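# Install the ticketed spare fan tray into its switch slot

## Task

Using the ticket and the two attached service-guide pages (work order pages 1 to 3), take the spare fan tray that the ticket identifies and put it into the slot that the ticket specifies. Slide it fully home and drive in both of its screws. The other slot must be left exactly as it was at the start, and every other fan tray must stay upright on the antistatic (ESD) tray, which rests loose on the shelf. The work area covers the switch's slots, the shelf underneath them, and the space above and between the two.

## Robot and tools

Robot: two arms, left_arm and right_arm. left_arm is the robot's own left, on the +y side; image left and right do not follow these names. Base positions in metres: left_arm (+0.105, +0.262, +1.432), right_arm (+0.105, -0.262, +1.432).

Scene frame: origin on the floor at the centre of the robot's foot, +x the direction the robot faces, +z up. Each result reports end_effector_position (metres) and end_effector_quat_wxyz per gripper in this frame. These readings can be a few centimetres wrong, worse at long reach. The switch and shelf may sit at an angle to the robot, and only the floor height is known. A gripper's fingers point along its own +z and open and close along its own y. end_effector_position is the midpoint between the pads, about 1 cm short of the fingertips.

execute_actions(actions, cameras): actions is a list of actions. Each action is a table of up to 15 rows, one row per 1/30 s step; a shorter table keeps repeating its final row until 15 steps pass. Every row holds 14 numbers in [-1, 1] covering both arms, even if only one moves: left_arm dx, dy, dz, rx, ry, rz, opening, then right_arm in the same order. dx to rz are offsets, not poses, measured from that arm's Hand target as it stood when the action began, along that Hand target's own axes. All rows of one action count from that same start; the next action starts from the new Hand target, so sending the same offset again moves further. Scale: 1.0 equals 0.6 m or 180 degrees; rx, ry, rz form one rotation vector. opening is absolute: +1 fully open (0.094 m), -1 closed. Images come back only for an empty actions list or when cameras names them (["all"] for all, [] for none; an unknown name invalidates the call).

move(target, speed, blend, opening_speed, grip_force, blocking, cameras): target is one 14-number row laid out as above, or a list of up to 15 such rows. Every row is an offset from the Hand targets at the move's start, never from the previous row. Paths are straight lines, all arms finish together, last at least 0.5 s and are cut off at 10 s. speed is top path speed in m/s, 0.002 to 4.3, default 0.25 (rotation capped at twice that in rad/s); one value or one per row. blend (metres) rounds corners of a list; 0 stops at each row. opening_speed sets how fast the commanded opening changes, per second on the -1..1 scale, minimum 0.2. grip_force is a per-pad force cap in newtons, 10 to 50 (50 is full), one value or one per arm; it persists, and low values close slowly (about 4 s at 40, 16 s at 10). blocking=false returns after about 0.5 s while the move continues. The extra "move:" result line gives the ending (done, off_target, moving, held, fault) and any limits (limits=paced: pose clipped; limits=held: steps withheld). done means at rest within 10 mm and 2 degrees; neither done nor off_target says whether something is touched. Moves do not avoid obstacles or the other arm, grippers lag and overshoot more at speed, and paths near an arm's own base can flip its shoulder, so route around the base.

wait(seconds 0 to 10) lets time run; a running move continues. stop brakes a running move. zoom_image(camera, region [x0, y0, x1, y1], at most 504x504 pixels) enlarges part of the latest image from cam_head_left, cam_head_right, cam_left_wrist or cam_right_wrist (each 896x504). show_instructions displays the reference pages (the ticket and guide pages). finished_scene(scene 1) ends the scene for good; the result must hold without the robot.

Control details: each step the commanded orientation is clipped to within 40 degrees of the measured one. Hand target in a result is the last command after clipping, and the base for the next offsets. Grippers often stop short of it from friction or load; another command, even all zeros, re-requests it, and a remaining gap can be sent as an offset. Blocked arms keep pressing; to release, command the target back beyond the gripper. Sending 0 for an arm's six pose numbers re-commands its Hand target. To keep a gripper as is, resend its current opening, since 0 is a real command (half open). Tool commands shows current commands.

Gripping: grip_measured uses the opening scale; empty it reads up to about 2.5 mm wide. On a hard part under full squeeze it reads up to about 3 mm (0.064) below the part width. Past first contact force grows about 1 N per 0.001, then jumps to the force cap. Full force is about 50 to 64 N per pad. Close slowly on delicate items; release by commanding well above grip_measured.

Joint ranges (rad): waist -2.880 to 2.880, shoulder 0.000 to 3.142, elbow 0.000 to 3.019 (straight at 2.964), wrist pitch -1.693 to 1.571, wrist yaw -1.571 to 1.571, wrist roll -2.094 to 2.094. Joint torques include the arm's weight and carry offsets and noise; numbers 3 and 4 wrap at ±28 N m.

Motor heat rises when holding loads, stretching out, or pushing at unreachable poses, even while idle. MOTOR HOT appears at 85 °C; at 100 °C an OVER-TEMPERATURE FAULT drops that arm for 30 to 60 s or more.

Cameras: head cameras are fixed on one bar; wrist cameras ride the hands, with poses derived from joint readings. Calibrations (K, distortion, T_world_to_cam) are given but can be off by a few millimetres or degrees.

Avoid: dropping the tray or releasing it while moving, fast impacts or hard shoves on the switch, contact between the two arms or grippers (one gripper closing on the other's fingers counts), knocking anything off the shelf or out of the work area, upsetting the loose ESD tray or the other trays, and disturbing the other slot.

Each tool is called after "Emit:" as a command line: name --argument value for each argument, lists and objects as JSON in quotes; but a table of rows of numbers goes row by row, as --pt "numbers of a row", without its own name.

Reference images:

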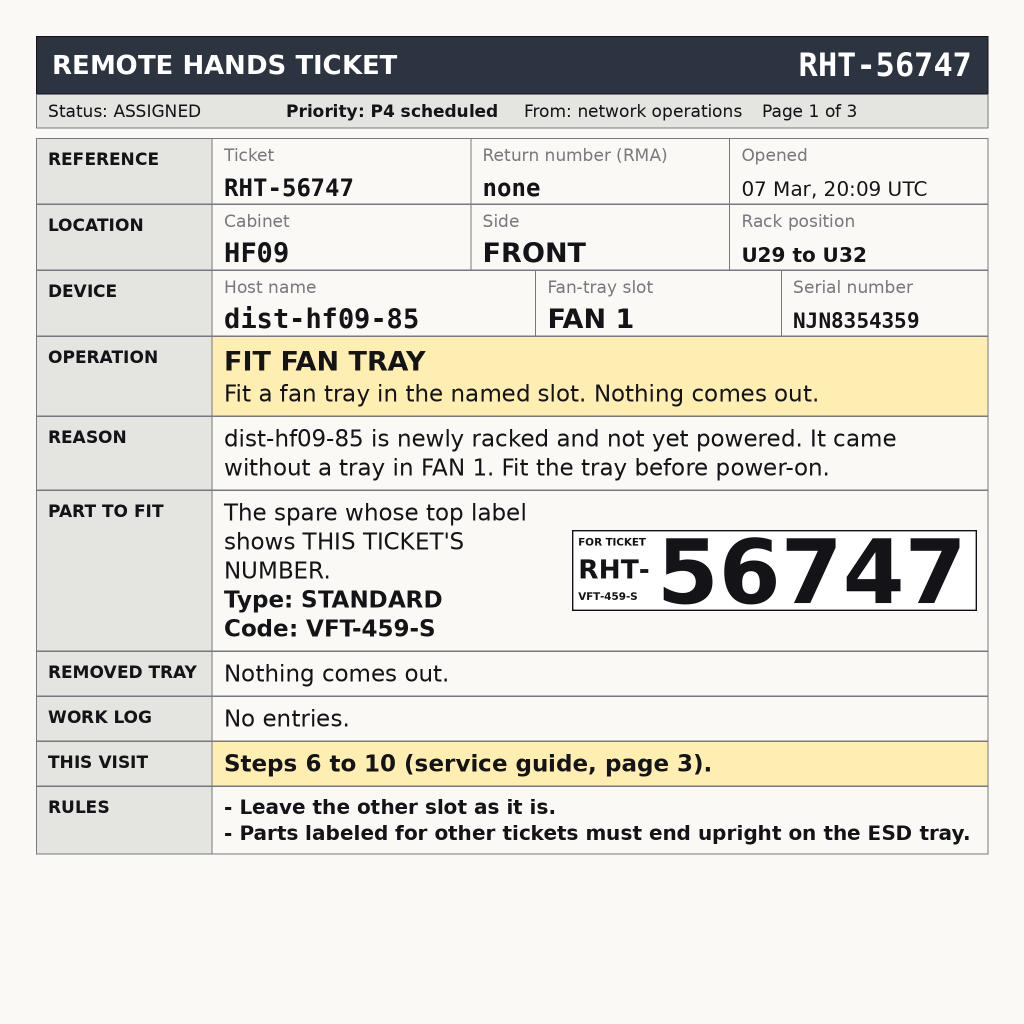

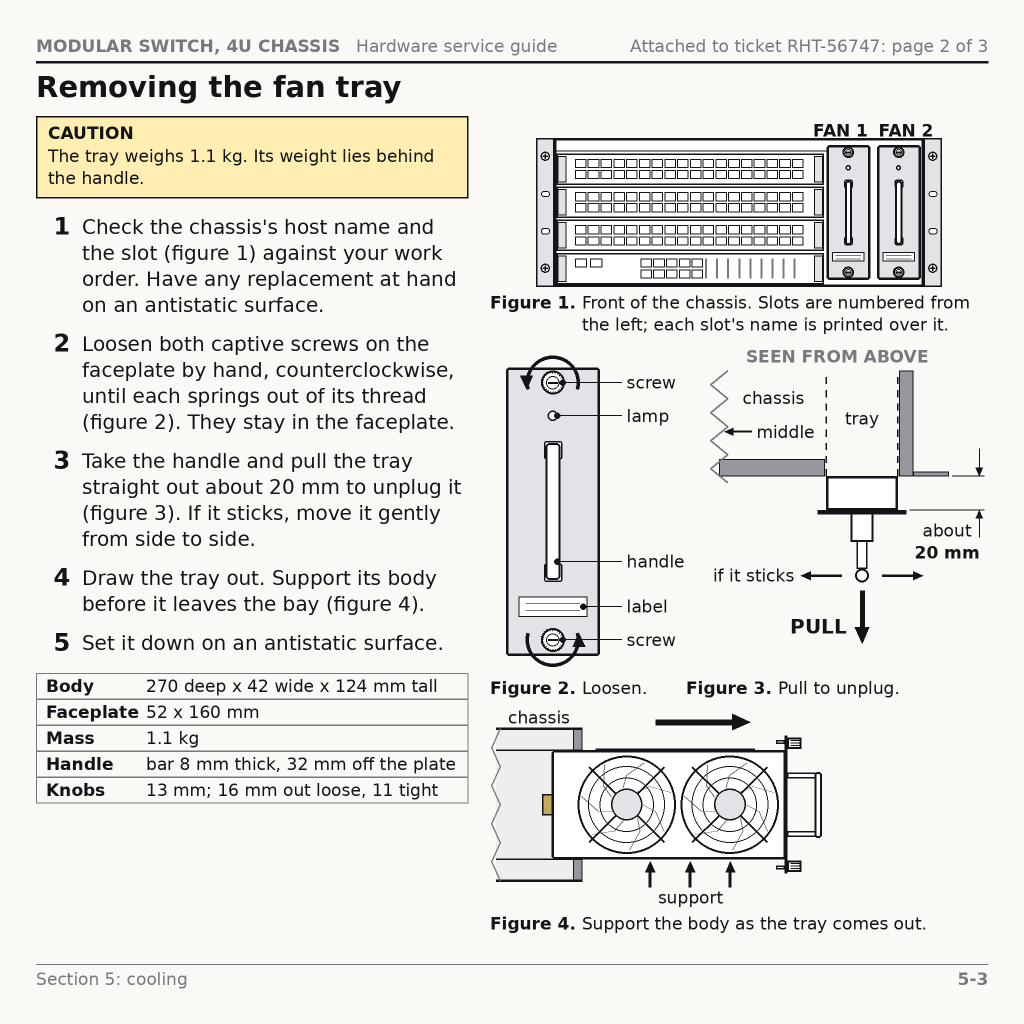

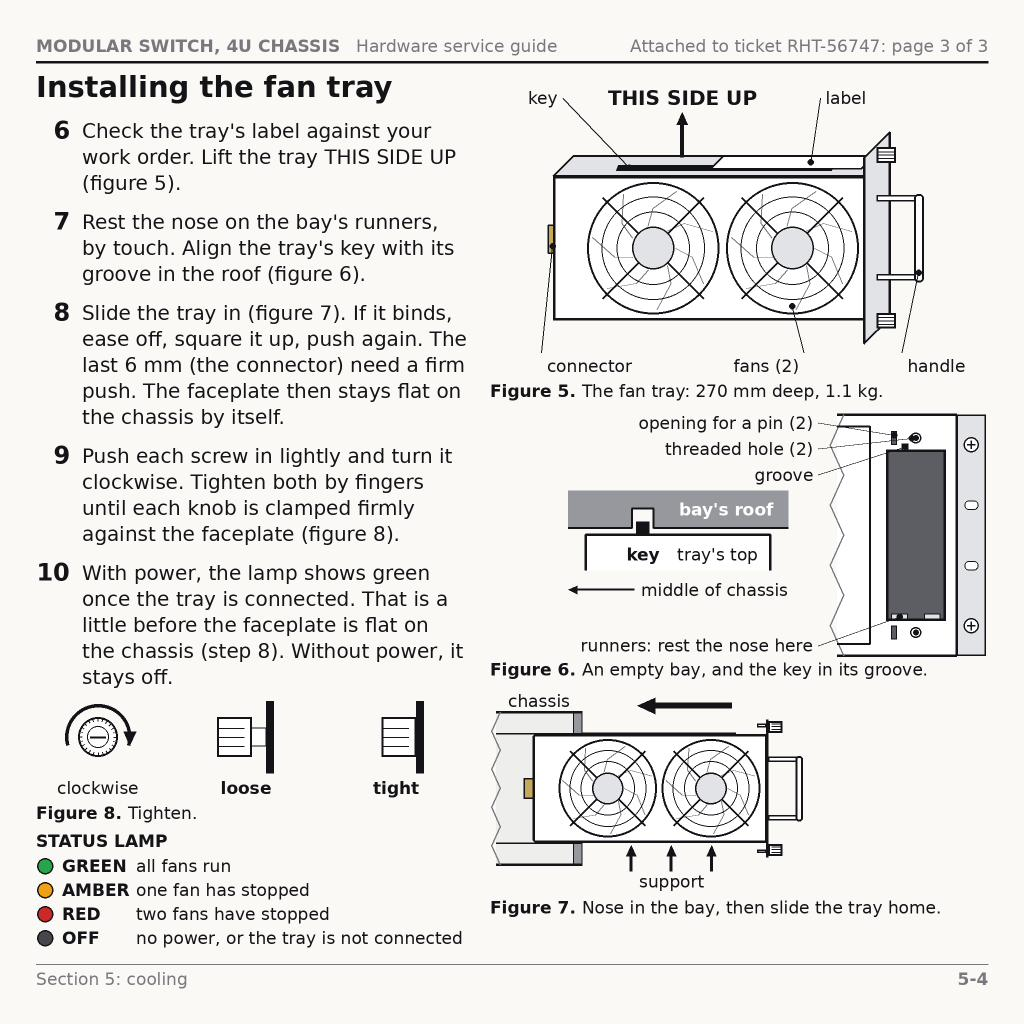

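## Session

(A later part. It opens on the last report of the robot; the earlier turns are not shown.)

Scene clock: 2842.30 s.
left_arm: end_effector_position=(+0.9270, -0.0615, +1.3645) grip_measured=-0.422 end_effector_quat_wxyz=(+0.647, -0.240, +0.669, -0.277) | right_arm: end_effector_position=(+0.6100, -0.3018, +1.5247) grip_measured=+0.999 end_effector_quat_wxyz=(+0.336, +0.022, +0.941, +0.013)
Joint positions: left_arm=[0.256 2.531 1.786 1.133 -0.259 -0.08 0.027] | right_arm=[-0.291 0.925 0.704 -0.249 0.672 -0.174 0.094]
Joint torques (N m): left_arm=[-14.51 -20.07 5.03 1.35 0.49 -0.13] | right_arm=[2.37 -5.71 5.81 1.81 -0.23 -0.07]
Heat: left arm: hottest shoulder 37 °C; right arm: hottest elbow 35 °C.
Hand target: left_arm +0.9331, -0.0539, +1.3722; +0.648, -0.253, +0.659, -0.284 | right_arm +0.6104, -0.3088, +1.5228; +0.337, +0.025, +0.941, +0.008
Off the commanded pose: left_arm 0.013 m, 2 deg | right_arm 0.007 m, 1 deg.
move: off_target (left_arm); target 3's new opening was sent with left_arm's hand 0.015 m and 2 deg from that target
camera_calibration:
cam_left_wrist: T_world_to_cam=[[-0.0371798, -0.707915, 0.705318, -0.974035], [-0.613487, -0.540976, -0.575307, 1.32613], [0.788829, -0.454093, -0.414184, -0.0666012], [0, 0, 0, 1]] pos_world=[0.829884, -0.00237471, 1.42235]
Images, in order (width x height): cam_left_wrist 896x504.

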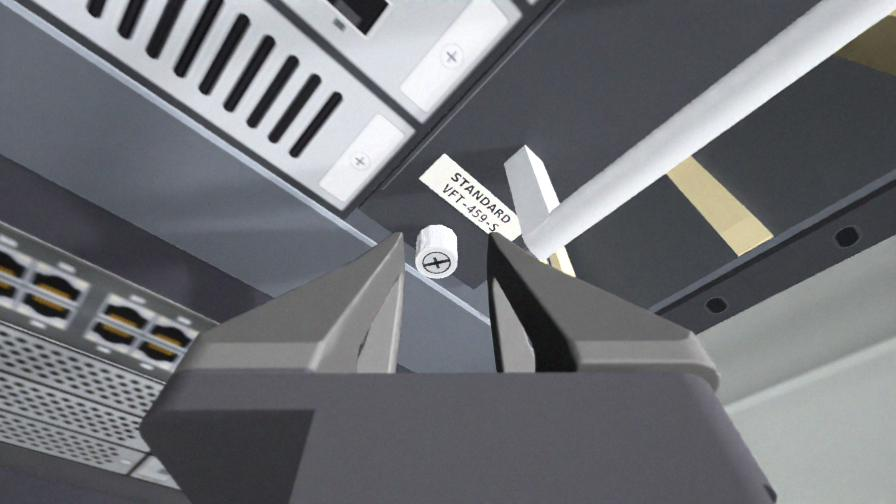

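Emit:
move --pt "0 0 0 0 0 0 -1 0 0 0 0 0 0 1" --pt "0 0 0.05 0 0 0.53 -1 0 0 0 0 0 0 1" --pt "0 0 0 0 0 0.53 -0.42 0 0 0 0 0 0 1" --pt "0 0 0 0 0 0 -0.42 0 0 0 0 0 0 1" --speed 1.1

Emit:
move --pt "0 0 0 0 0 0 -1 0 0 0 0 0 0 1" --pt "0 0 0.05 0 0 0.53 -1 0 0 0 0 0 0 1" --pt "0 0 0 0 0 0.53 -0.42 0 0 0 0 0 0 1" --pt "0 0 0 0 0 0 -0.42 0 0 0 0 0 0 1" --speed 1.1

Emit:
move --pt "0 0 0 0 0 0 -1 0 0 0 0 0 0 1" --pt "0 0 0.05 0 0 0.53 -1 0 0 0 0 0 0 1" --pt "0 0 0 0 0 0.53 -0.42 0 0 0 0 0 0 1" --pt "0 0 0 0 0 0 -0.42 0 0 0 0 0 0 1" --speed 1.1

Emit:
move --pt "0 0 0 0 0 0 -1 0 0 0 0 0 0 1" --pt "0 0 0.05 0 0 0.53 -1 0 0 0 0 0 0 1" --pt "0 0 0 0 0 0.53 -0.42 0 0 0 0 0 0 1" --pt "0 0 0 0 0 0 -0.42 0 0 0 0 0 0 1" --speed 1.1

Emit:
move --pt "0 0 0 0 0 0 -1 0 0 0 0 0 0 1" --pt "0 0 0.05 0 0 0.53 -1 0 0 0 0 0 0 1" --pt "0 0 0 0 0 0.53 -0.42 0 0 0 0 0 0 1" --pt "0 0 0 0 0 0 -0.42 0 0 0 0 0 0 1" --speed 1.1 --cameras '["cam_left_wrist"]'

Emit:
zoom_image --camera "cam_left_wrist" --region '[390, 200, 500, 310]'

Scene clock: 2871.77 s.
left_arm: end_effector_position=(+0.9272, -0.0622, +1.3650) grip_measured=-0.422 end_effector_quat_wxyz=(+0.647, -0.240, +0.668, -0.278) | right_arm: end_effector_position=(+0.6100, -0.3018, +1.5247) grip_measured=+0.999 end_effector_quat_wxyz=(+0.336, +0.022, +0.941, +0.013)
Joint positions: left_arm=[0.255 2.532 1.788 1.133 -0.258 -0.079 0.027] | right_arm=[-0.291 0.925 0.704 -0.249 0.672 -0.174 0.094]
Joint torques (N m): left_arm=[-14.27 -20.19 4.78 1.28 0.46 -0.17] | right_arm=[2.43 -5.71 5.81 1.81 -0.23 -0.07]
Heat: left arm: hottest shoulder 37 °C; right arm: hottest elbow 35 °C.
Hand target: left_arm +0.9331, -0.0540, +1.3723; +0.649, -0.253, +0.659, -0.284 | right_arm +0.6104, -0.3088, +1.5228; +0.337, +0.025, +0.941, +0.008
Off the commanded pose: left_arm 0.012 m, 2 deg | right_arm 0.007 m, 1 deg.
move: off_target (left_arm); target 3's new opening was sent with left_arm's hand 0.014 m and 2 deg from that target

Scene clock: 2877.73 s.
left_arm: end_effector_position=(+0.9269, -0.0611, +1.3642) grip_measured=-0.422 end_effector_quat_wxyz=(+0.646, -0.242, +0.668, -0.278) | right_arm: end_effector_position=(+0.6100, -0.3018, +1.5247) grip_measured=+0.999 end_effector_quat_wxyz=(+0.336, +0.022, +0.941, +0.013)
Joint positions: left_arm=[0.256 2.531 1.786 1.134 -0.26 -0.083 0.027] | right_arm=[-0.291 0.925 0.704 -0.249 0.672 -0.174 0.094]
Joint torques (N m): left_arm=[-15.15 -19.72 5.01 1.29 0.46 -0.17] | right_arm=[2.49 -5.77 5.81 1.81 -0.23 -0.07]
Heat: left arm: hottest shoulder 37 °C; right arm: hottest elbow 35 °C.
Hand target: left_arm +0.9333, -0.0538, +1.3724; +0.649, -0.254, +0.659, -0.284 | right_arm +0.6104, -0.3088, +1.5228; +0.337, +0.025, +0.941, +0.008
Off the commanded pose: left_arm 0.012 m, 2 deg | right_arm 0.007 m, 1 deg.
move: off_target (left_arm); target 3's new opening was sent with left_arm's hand 0.015 m and 2 deg from that target

Scene clock: 2883.73 s.
left_arm: end_effector_position=(+0.9268, -0.0624, +1.3646) grip_measured=-0.422 end_effector_quat_wxyz=(+0.646, -0.240, +0.669, -0.278) | right_arm: end_effector_position=(+0.6100, -0.3018, +1.5247) grip_measured=+0.999 end_effector_quat_wxyz=(+0.336, +0.022, +0.941, +0.013)
Joint positions: left_arm=[0.255 2.532 1.787 1.133 -0.258 -0.081 0.027] | right_arm=[-0.291 0.925 0.704 -0.249 0.672 -0.174 0.094]
Joint torques (N m): left_arm=[-13.51 -20.42 4.86 1.36 0.45 -0.13] | right_arm=[2.43 -5.71 5.82 1.83 -0.23 -0.07]
Heat: left arm: hottest shoulder 37 °C; right arm: hottest elbow 35 °C.
Hand target: left_arm +0.9331, -0.0540, +1.3722; +0.648, -0.253, +0.659, -0.284 | right_arm +0.6104, -0.3088, +1.5228; +0.337, +0.025, +0.941, +0.008
Off the commanded pose: left_arm 0.013 m, 2 deg | right_arm 0.007 m, 1 deg.
move: off_target (left_arm); target 3's new opening was sent with left_arm's hand 0.015 m and 2 deg from that target

Scene clock: 2889.67 s.
left_arm: end_effector_position=(+0.9268, -0.0614, +1.3644) grip_measured=-0.422 end_effector_quat_wxyz=(+0.646, -0.241, +0.668, -0.278) | right_arm: end_effector_position=(+0.6100, -0.3018, +1.5247) grip_measured=+0.999 end_effector_quat_wxyz=(+0.336, +0.022, +0.941, +0.013)
Joint positions: left_arm=[0.256 2.531 1.786 1.134 -0.26 -0.082 0.027] | right_arm=[-0.291 0.925 0.704 -0.249 0.672 -0.174 0.094]
Joint torques (N m): left_arm=[-13.57 -20.25 5.11 1.52 0.45 -0.17] | right_arm=[2.43 -5.71 5.82 1.83 -0.23 -0.07]
Heat: left arm: hottest shoulder 37 °C; right arm: hottest elbow 35 °C.
Hand target: left_arm +0.9331, -0.0540, +1.3725; +0.649, -0.253, +0.659, -0.284 | right_arm +0.6104, -0.3088, +1.5228; +0.337, +0.025, +0.941, +0.008
Off the commanded pose: left_arm 0.012 m, 2 deg | right_arm 0.007 m, 1 deg.
move: off_target (left_arm); target 3's new opening was sent with left_arm's hand 0.014 m and 2 deg from that target

Scene clock: 2895.60 s.
left_arm: end_effector_position=(+0.9267, -0.0626, +1.3648) grip_measured=-0.422 end_effector_quat_wxyz=(+0.647, -0.240, +0.668, -0.278) | right_arm: end_effector_position=(+0.6100, -0.3018, +1.5247) grip_measured=+0.999 end_effector_quat_wxyz=(+0.336, +0.022, +0.941, +0.013)
Joint positions: left_arm=[0.255 2.532 1.787 1.133 -0.258 -0.08 0.027] | right_arm=[-0.291 0.925 0.704 -0.249 0.672 -0.174 0.094]
Joint torques (N m): left_arm=[-13.98 -20.01 4.77 1.09 0.47 -0.15] | right_arm=[2.43 -5.71 5.82 1.81 -0.23 -0.07]
Heat: left arm: hottest shoulder 37 °C; right arm: hottest elbow 35 °C.
Hand target: left_arm +0.9330, -0.0541, +1.3724; +0.649, -0.253, +0.659, -0.284 | right_arm +0.6104, -0.3088, +1.5228; +0.337, +0.025, +0.941, +0.008
Off the commanded pose: left_arm 0.013 m, 2 deg | right_arm 0.007 m, 1 deg.
move: off_target (left_arm); target 3's new opening was sent with left_arm's hand 0.015 m and 2 deg from that target
camera_calibration:
cam_left_wrist: T_world_to_cam=[[-0.0388766, -0.707352, 0.705792, -0.974151], [-0.613992, -0.540346, -0.575361, 1.32619], [0.788354, -0.455719, -0.413301, -0.0675953], [0, 0, 0, 1]] pos_world=[0.829686, -0.00327117, 1.42265]
Images, in order (width x height): cam_left_wrist 896x504.

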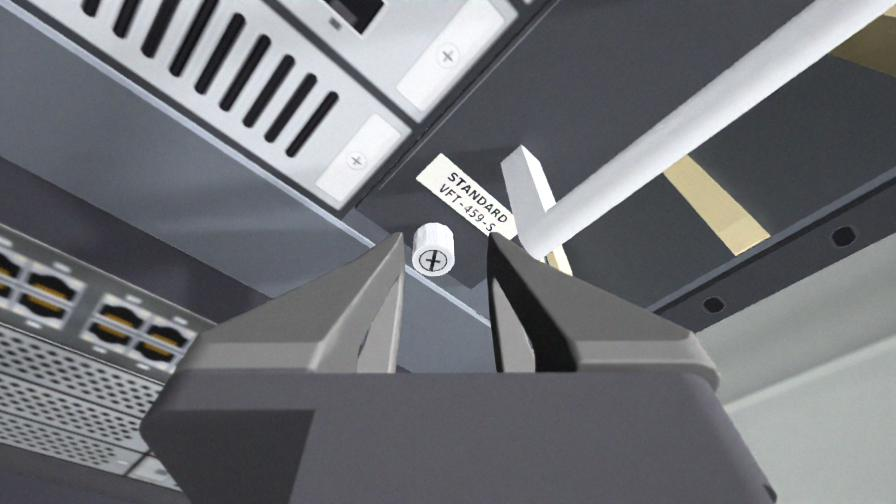

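Scaled by 4.582 from the camera's 896x504 image, which has a finer 1280x720 frame.

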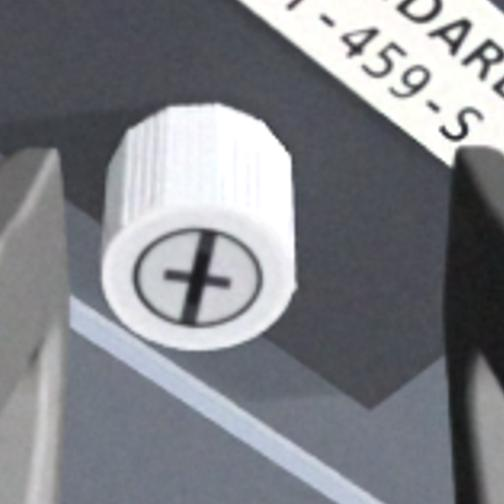

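Emit:
move --pt "0 0.006 0.003 0 0 0 -0.42 0 0 0 0 0 0 1" --pt "0 0.006 0.003 0 0 0 -1 0 0 0 0 0 0 1" --pt "0 0.006 0.05 0 0 0.53 -1 0 0 0 0 0 0 1" --pt "0 0.006 0.003 0 0 0.53 -0.42 0 0 0 0 0 0 1" --pt "0 0.006 0.003 0 0 0 -0.42 0 0 0 0 0 0 1" --speed 1.1

Emit:
move --pt "0 0 0 0 0 0 -1 0 0 0 0 0 0 1" --pt "0 0 0.05 0 0 0.53 -1 0 0 0 0 0 0 1" --pt "0 0 0 0 0 0.53 -0.42 0 0 0 0 0 0 1" --pt "0 0 0 0 0 0 -0.42 0 0 0 0 0 0 1" --speed 1.1

Emit:
move --pt "0 0 0 0 0 0 -1 0 0 0 0 0 0 1" --pt "0 0 0.05 0 0 0.53 -1 0 0 0 0 0 0 1" --pt "0 0 0 0 0 0.53 -0.42 0 0 0 0 0 0 1" --pt "0 0 0 0 0 0 -0.42 0 0 0 0 0 0 1" --speed 1.1

Emit:
move --pt "0 0 0 0 0 0 -1 0 0 0 0 0 0 1" --pt "0 0 0.05 0 0 0.53 -1 0 0 0 0 0 0 1" --pt "0 0 0 0 0 0.53 -0.42 0 0 0 0 0 0 1" --pt "0 0 0 0 0 0 -0.42 0 0 0 0 0 0 1" --speed 1.1

Emit:
move --pt "0 0 0 0 0 0 -1 0 0 0 0 0 0 1" --pt "0 0 0.05 0 0 0.53 -1 0 0 0 0 0 0 1" --pt "0 0 0 0 0 0.53 -0.42 0 0 0 0 0 0 1" --pt "0 0 0 0 0 0 -0.42 0 0 0 0 0 0 1" --speed 1.1 --cameras '["cam_left_wrist"]'

Emit:
zoom_image --camera "cam_left_wrist" --region '[390, 200, 500, 310]'

Scene clock: 2922.93 s.
left_arm: end_effector_position=(+0.9276, -0.0604, +1.3635) grip_measured=-0.422 end_effector_quat_wxyz=(+0.646, -0.242, +0.668, -0.279) | right_arm: end_effector_position=(+0.6100, -0.3018, +1.5247) grip_measured=+0.999 end_effector_quat_wxyz=(+0.336, +0.022, +0.941, +0.013)
Joint positions: left_arm=[0.258 2.531 1.787 1.133 -0.256 -0.086 0.027] | right_arm=[-0.291 0.925 0.704 -0.249 0.672 -0.174 0.094]
Joint torques (N m): left_arm=[-14.68 -19.55 5.05 1.29 0.57 -0.08] | right_arm=[2.37 -5.71 5.81 1.81 -0.23 -0.07]
Heat: left arm: hottest shoulder 38 °C; right arm: hottest elbow 35 °C.
Hand target: left_arm +0.9350, -0.0516, +1.3697; +0.648, -0.253, +0.659, -0.284 | right_arm +0.6104, -0.3088, +1.5228; +0.337, +0.025, +0.941, +0.008
Off the commanded pose: left_arm 0.013 m, 2 deg | right_arm 0.007 m, 1 deg.
move: off_target (left_arm); target 2's new opening was sent with left_arm's hand 0.015 m and 2 deg from that target; target 4's new opening was sent with left_arm's hand 0.015 m and 2 deg from that target

Scene clock: 2929.23 s.
left_arm: end_effector_position=(+0.9282, -0.0597, +1.3632) grip_measured=-0.422 end_effector_quat_wxyz=(+0.646, -0.243, +0.668, -0.279) | right_arm: end_effector_position=(+0.6100, -0.3018, +1.5247) grip_measured=+0.999 end_effector_quat_wxyz=(+0.336, +0.022, +0.941, +0.013)
Joint positions: left_arm=[0.259 2.533 1.789 1.133 -0.258 -0.086 0.027] | right_arm=[-0.291 0.925 0.704 -0.249 0.672 -0.174 0.094]
Joint torques (N m): left_arm=[-13.45 -19.84 4.68 1.2 0.61 -0.08] | right_arm=[2.37 -5.71 5.81 1.8 -0.23 -0.07]
Heat: left arm: hottest shoulder 38 °C; right arm: hottest elbow 35 °C.
Hand target: left_arm +0.9349, -0.0517, +1.3697; +0.648, -0.253, +0.659, -0.284 | right_arm +0.6104, -0.3088, +1.5228; +0.337, +0.025, +0.941, +0.008
Off the commanded pose: left_arm 0.012 m, 2 deg | right_arm 0.007 m, 1 deg.
move: off_target (left_arm); target 3's new opening was sent with left_arm's hand 0.014 m and 5 deg from that target

Scene clock: 2935.63 s.
left_arm: end_effector_position=(+0.9288, -0.0595, +1.3631) grip_measured=-0.422 end_effector_quat_wxyz=(+0.647, -0.244, +0.667, -0.278) | right_arm: end_effector_position=(+0.6100, -0.3018, +1.5247) grip_measured=+0.999 end_effector_quat_wxyz=(+0.336, +0.022, +0.941, +0.013)
Joint positions: left_arm=[0.259 2.534 1.792 1.133 -0.258 -0.086 0.027] | right_arm=[-0.291 0.925 0.704 -0.249 0.672 -0.174 0.094]
Joint torques (N m): left_arm=[-13.68 -20.48 4.89 1.37 0.63 -0.16] | right_arm=[2.43 -5.66 5.82 1.8 -0.23 -0.07]
Heat: left arm: hottest shoulder 38 °C; right arm: hottest elbow 35 °C.
Hand target: left_arm +0.9351, -0.0514, +1.3698; +0.648, -0.253, +0.659, -0.284 | right_arm +0.6104, -0.3088, +1.5228; +0.337, +0.025, +0.941, +0.008
Off the commanded pose: left_arm 0.012 m, 2 deg | right_arm 0.007 m, 1 deg.
move: off_target (left_arm); target 3's new opening was sent with left_arm's hand 0.014 m and 6 deg from that target; limits=paced

Scene clock: 2941.90 s.
left_arm: end_effector_position=(+0.9286, -0.0591, +1.3628) grip_measured=-0.422 end_effector_quat_wxyz=(+0.647, -0.244, +0.666, -0.278) | right_arm: end_effector_position=(+0.6100, -0.3018, +1.5247) grip_measured=+0.999 end_effector_quat_wxyz=(+0.336, +0.022, +0.941, +0.013)
Joint positions: left_arm=[0.26 2.535 1.792 1.136 -0.259 -0.087 0.027] | right_arm=[-0.291 0.925 0.704 -0.249 0.672 -0.174 0.094]
Joint torques (N m): left_arm=[-14.1 -19.96 4.93 1.11 0.67 -0.08] | right_arm=[2.43 -5.77 5.81 1.81 -0.23 -0.07]
Heat: left arm: hottest shoulder 38 °C; right arm: hottest elbow 35 °C.
Hand target: left_arm +0.9351, -0.0514, +1.3698; +0.649, -0.253, +0.659, -0.284 | right_arm +0.6104, -0.3088, +1.5228; +0.337, +0.025, +0.941, +0.008
Off the commanded pose: left_arm 0.012 m, 1 deg | right_arm 0.007 m, 1 deg.
move: off_target (left_arm); target 3's new opening was sent with left_arm's hand 0.014 m and 5 deg from that target; limits=paced

Scene clock: 2948.23 s.
left_arm: end_effector_position=(+0.9286, -0.0591, +1.3628) grip_measured=-0.422 end_effector_quat_wxyz=(+0.647, -0.244, +0.667, -0.278) | right_arm: end_effector_position=(+0.6100, -0.3018, +1.5247) grip_measured=+0.999 end_effector_quat_wxyz=(+0.336, +0.022, +0.941, +0.013)
Joint positions: left_arm=[0.26 2.534 1.792 1.135 -0.258 -0.087 0.027] | right_arm=[-0.291 0.925 0.704 -0.249 0.672 -0.174 0.094]
Joint torques (N m): left_arm=[-12.98 -20.6 4.82 1.28 0.65 -0.17] | right_arm=[2.43 -5.71 5.82 1.8 -0.23 -0.07]
Heat: left arm: hottest shoulder 38 °C; right arm: hottest elbow 35 °C.
Hand target: left_arm +0.9351, -0.0513, +1.3699; +0.649, -0.253, +0.659, -0.284 | right_arm +0.6104, -0.3088, +1.5228; +0.337, +0.025, +0.941, +0.008
Off the commanded pose: left_arm 0.012 m, 1 deg | right_arm 0.007 m, 1 deg.
move: off_target (left_arm); target 3's new opening was sent with left_arm's hand 0.014 m and 6 deg from that target; limits=paced
camera_calibration:
cam_left_wrist: T_world_to_cam=[[-0.0346178, -0.703213, 0.710136, -0.979841], [-0.609961, -0.548005, -0.572397, 1.31988], [0.791675, -0.45297, -0.409962, -0.0758117], [0, 0, 0, 1]] pos_world=[0.831176, -0.0000749508, 1.42024]
Images, in order (width x height): cam_left_wrist 896x504.

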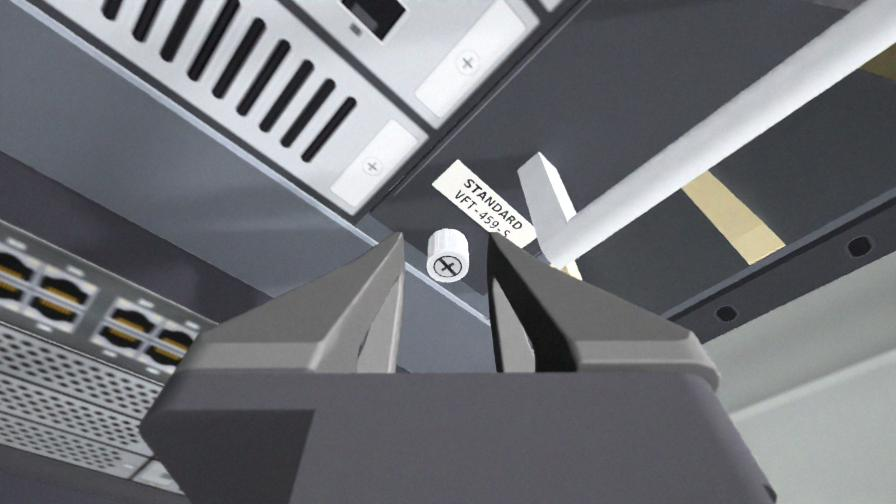

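Scaled by 4.582 from the camera's 896x504 image, which has a finer 1280x720 frame.

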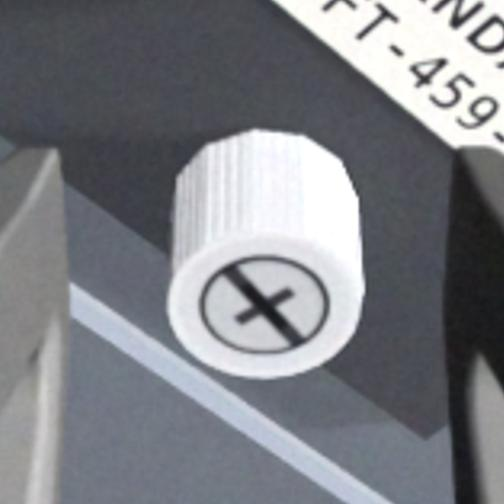

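Emit:
move --pt "0 0 0 0 0 0 -1 0 0 0 0 0 0 1" --pt "0 0 0.03 0 0 0.53 -1 0 0 0 0 0 0 1" --speed 0.7 --cameras '["cam_left_wrist"]'

Emit:
zoom_image --camera "cam_left_wrist" --region '[390, 200, 500, 310]'

Scene clock: 2960.27 s.
left_arm: end_effector_position=(+0.9298, -0.0628, +1.3618) grip_measured=-0.767 end_effector_quat_wxyz=(+0.655, +0.298, +0.649, +0.246) | right_arm: end_effector_position=(+0.6100, -0.3018, +1.5247) grip_measured=+0.999 end_effector_quat_wxyz=(+0.336, +0.022, +0.941, +0.013)
Joint positions: left_arm=[0.258 2.532 1.795 1.11 -0.256 1.456 0.011] | right_arm=[-0.291 0.925 0.704 -0.249 0.672 -0.174 0.094]
Joint torques (N m): left_arm=[-12.45 -19.49 9.28 0.31 0.7 0.81] | right_arm=[2.43 -5.66 5.79 1.8 -0.23 -0.07]
Heat: left arm: hottest shoulder 39 °C; right arm: hottest elbow 35 °C.
Hand target: left_arm +0.9530, -0.0523, +1.3698; +0.646, +0.317, +0.631, +0.289 | right_arm +0.6104, -0.3088, +1.5228; +0.337, +0.025, +0.941, +0.008
Off the commanded pose: left_arm 0.027 m, 6 deg | right_arm 0.007 m, 1 deg.
move: off_target (left_arm)
camera_calibration:
cam_left_wrist: T_world_to_cam=[[-0.0665442, -0.723878, -0.686712, 0.94896], [-0.545593, 0.602631, -0.582377, 1.344], [0.835404, 0.335911, -0.435045, -0.0358196], [0, 0, 0, 1]] pos_world=[0.82635, -0.110974, 1.4188]
Images, in order (width x height): cam_left_wrist 896x504.

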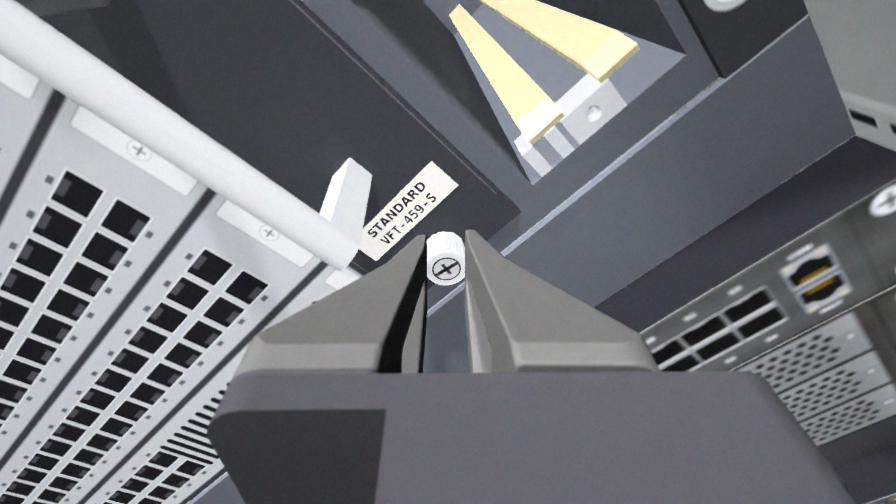

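Scaled by 4.582 from the camera's 896x504 image, which has a finer 1280x720 frame.

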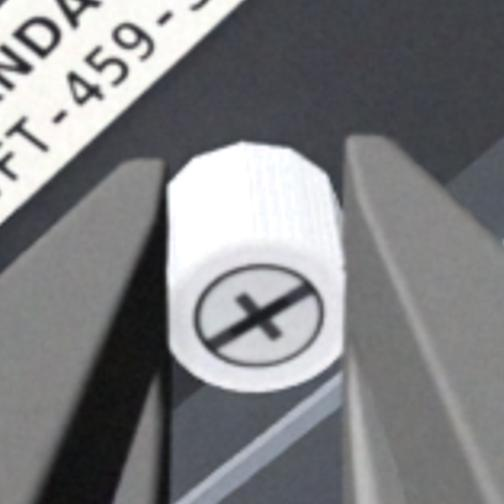

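Emit:
move --pt "0 0 0 0 0 0 -0.42 0 0 0 0 0 0 1" --pt "0 0 -0.14 0 0 0 -0.42 0 0 0 0 0 0 1" --pt "0 0 -0.145 0 0 -0.278 -0.42 0 0 0 0 0 0 1" --speed 0.5

Scene clock: 2970.03 s.
left_arm: end_effector_position=(+0.8649, -0.0475, +1.3525) grip_measured=-0.422 end_effector_quat_wxyz=(+0.700, +0.033, +0.713, -0.004) | right_arm: end_effector_position=(+0.6100, -0.3018, +1.5247) grip_measured=+0.999 end_effector_quat_wxyz=(+0.336, +0.022, +0.941, +0.013)
Joint positions: left_arm=[0.251 2.48 1.56 1.306 -0.277 0.713 0.027] | right_arm=[-0.291 0.925 0.704 -0.249 0.672 -0.174 0.094]
Joint torques (N m): left_arm=[-14.8 -19.25 3.3 1.65 0.41 -0.18] | right_arm=[2.43 -5.71 5.81 1.81 -0.23 -0.07]
Heat: left arm: hottest shoulder 38 °C; right arm: hottest elbow 35 °C.
Hand target: left_arm +0.8662, -0.0483, +1.3699; +0.708, +0.020, +0.706, -0.012 | right_arm +0.6104, -0.3088, +1.5228; +0.337, +0.025, +0.941, +0.008
Off the commanded pose: left_arm 0.017 m, 2 deg | right_arm 0.007 m, 1 deg.
move: off_target (left_arm)

Emit:
move --pt "-0.22 -0.013 -0.005 0 0 0 -0.42 0 0 0 0 0 0 1" --pt "-0.20 0.138 -0.012 0.318 0 0 -0.42 0 0 0 0 0 0 1" --speed 0.35 --blend '[0.03,0]' --cameras '["cam_left_wrist"]'

Emit:
zoom_image --camera "cam_left_wrist" --region '[290, 10, 410, 130]'

Scene clock: 2981.67 s.
left_arm: end_effector_position=(+0.8440, +0.0208, +1.4738) grip_measured=-0.422 end_effector_quat_wxyz=(+0.594, +0.355, +0.624, -0.365) | right_arm: end_effector_position=(+0.6100, -0.3018, +1.5247) grip_measured=+0.999 end_effector_quat_wxyz=(+0.336, +0.022, +0.941, +0.013)
Joint positions: left_arm=[0.421 1.895 1.386 0.189 0.668 0.813 0.027] | right_arm=[-0.291 0.925 0.704 -0.249 0.672 -0.174 0.094]
Joint torques (N m): left_arm=[-10.17 -19.78 7.8 0.64 0.83 0.11] | right_arm=[2.37 -5.66 5.82 1.81 -0.23 -0.07]
Heat: left arm: hottest shoulder 38 °C; right arm: hottest elbow 35 °C.
Hand target: left_arm +0.8624, +0.0333, +1.4907; +0.612, +0.357, +0.614, -0.348 | right_arm +0.6104, -0.3088, +1.5228; +0.337, +0.025, +0.941, +0.008
Off the commanded pose: left_arm 0.028 m, 3 deg | right_arm 0.007 m, 1 deg.
move: off_target (left_arm)
camera_calibration:
cam_left_wrist: T_world_to_cam=[[-0.874354, -0.480854, 0.0654563, 0.649005], [-0.334321, 0.499081, -0.799467, 1.4558], [0.351759, -0.720901, -0.597133, 0.72551], [0, 0, 0, 1]] pos_world=[0.798961, 0.108535, 1.55461]
Images, in order (width x height): cam_left_wrist 896x504.

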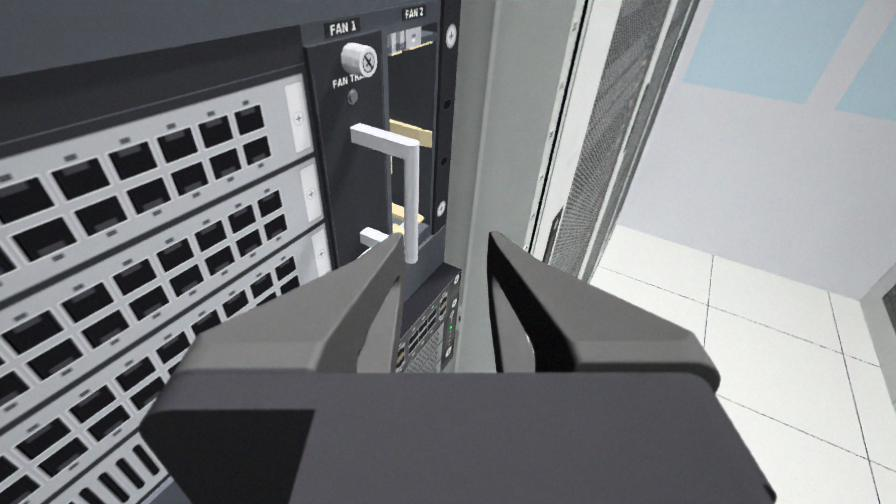

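Scaled by 4.200 from the camera's 896x504 image, which has a finer 1280x720 frame.

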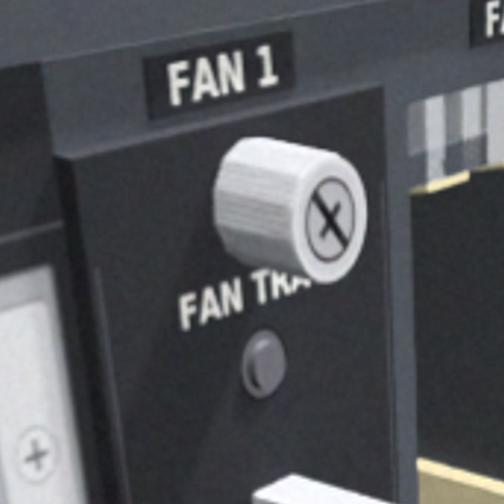

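Emit:
move --pt "0.152 0.008 0.078 0 0 0 -0.42 0 0 0 0 0 0 1" --speed 0.35 --cameras '["cam_left_wrist"]'

Emit:
zoom_image --camera "cam_left_wrist" --region '[300, 130, 420, 250]'

Scene clock: 2992.43 s.
left_arm: end_effector_position=(+0.8718, -0.0139, +1.3837) grip_measured=-0.422 end_effector_quat_wxyz=(+0.592, +0.355, +0.625, -0.365) | right_arm: end_effector_position=(+0.6100, -0.3018, +1.5247) grip_measured=+0.999 end_effector_quat_wxyz=(+0.336, +0.022, +0.941, +0.013)
Joint positions: left_arm=[0.461 2.131 1.557 0.241 0.705 0.829 0.027] | right_arm=[-0.291 0.925 0.704 -0.249 0.672 -0.174 0.094]
Joint torques (N m): left_arm=[-12.1 -20.01 7.2 1.24 0.81 0.12] | right_arm=[2.43 -5.71 5.81 1.81 -0.23 -0.07]
Heat: left arm: hottest shoulder 38 °C; right arm: hottest elbow 35 °C.
Hand target: left_arm +0.8903, -0.0037, +1.3992; +0.612, +0.357, +0.614, -0.348 | right_arm +0.6104, -0.3088, +1.5228; +0.337, +0.025, +0.941, +0.008
Off the commanded pose: left_arm 0.026 m, 3 deg | right_arm 0.007 m, 1 deg.
move: off_target (left_arm)
camera_calibration:
cam_left_wrist: T_world_to_cam=[[-0.874464, -0.48016, 0.068978, 0.657743], [-0.33734, 0.499755, -0.797776, 1.41073], [0.348588, -0.720896, -0.598995, 0.642302], [0, 0, 0, 1]] pos_world=[0.82717, 0.0738351, 1.46481]
Images, in order (width x height): cam_left_wrist 896x504.

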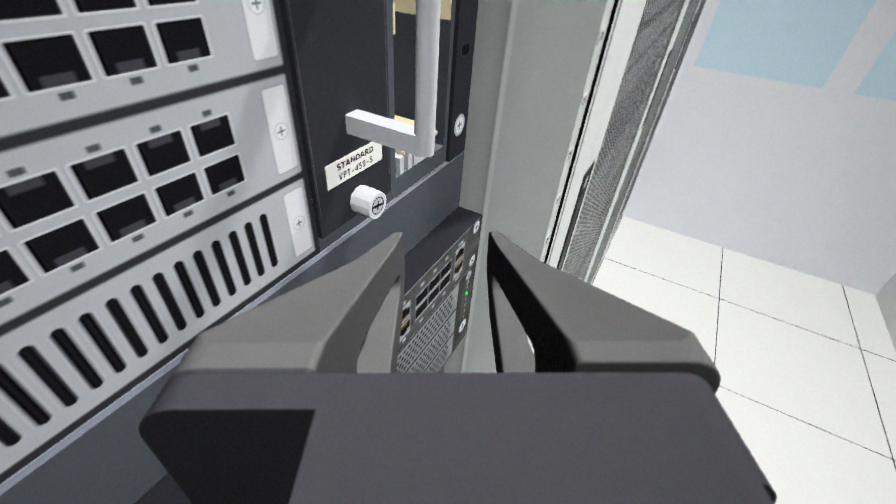

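Scaled by 4.200 from the camera's 896x504 image, which has a finer 1280x720 frame.

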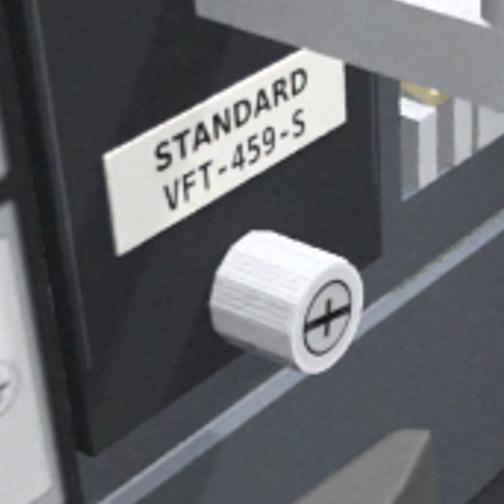

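Emit:
finished_scene

The scene is finished: the task was done.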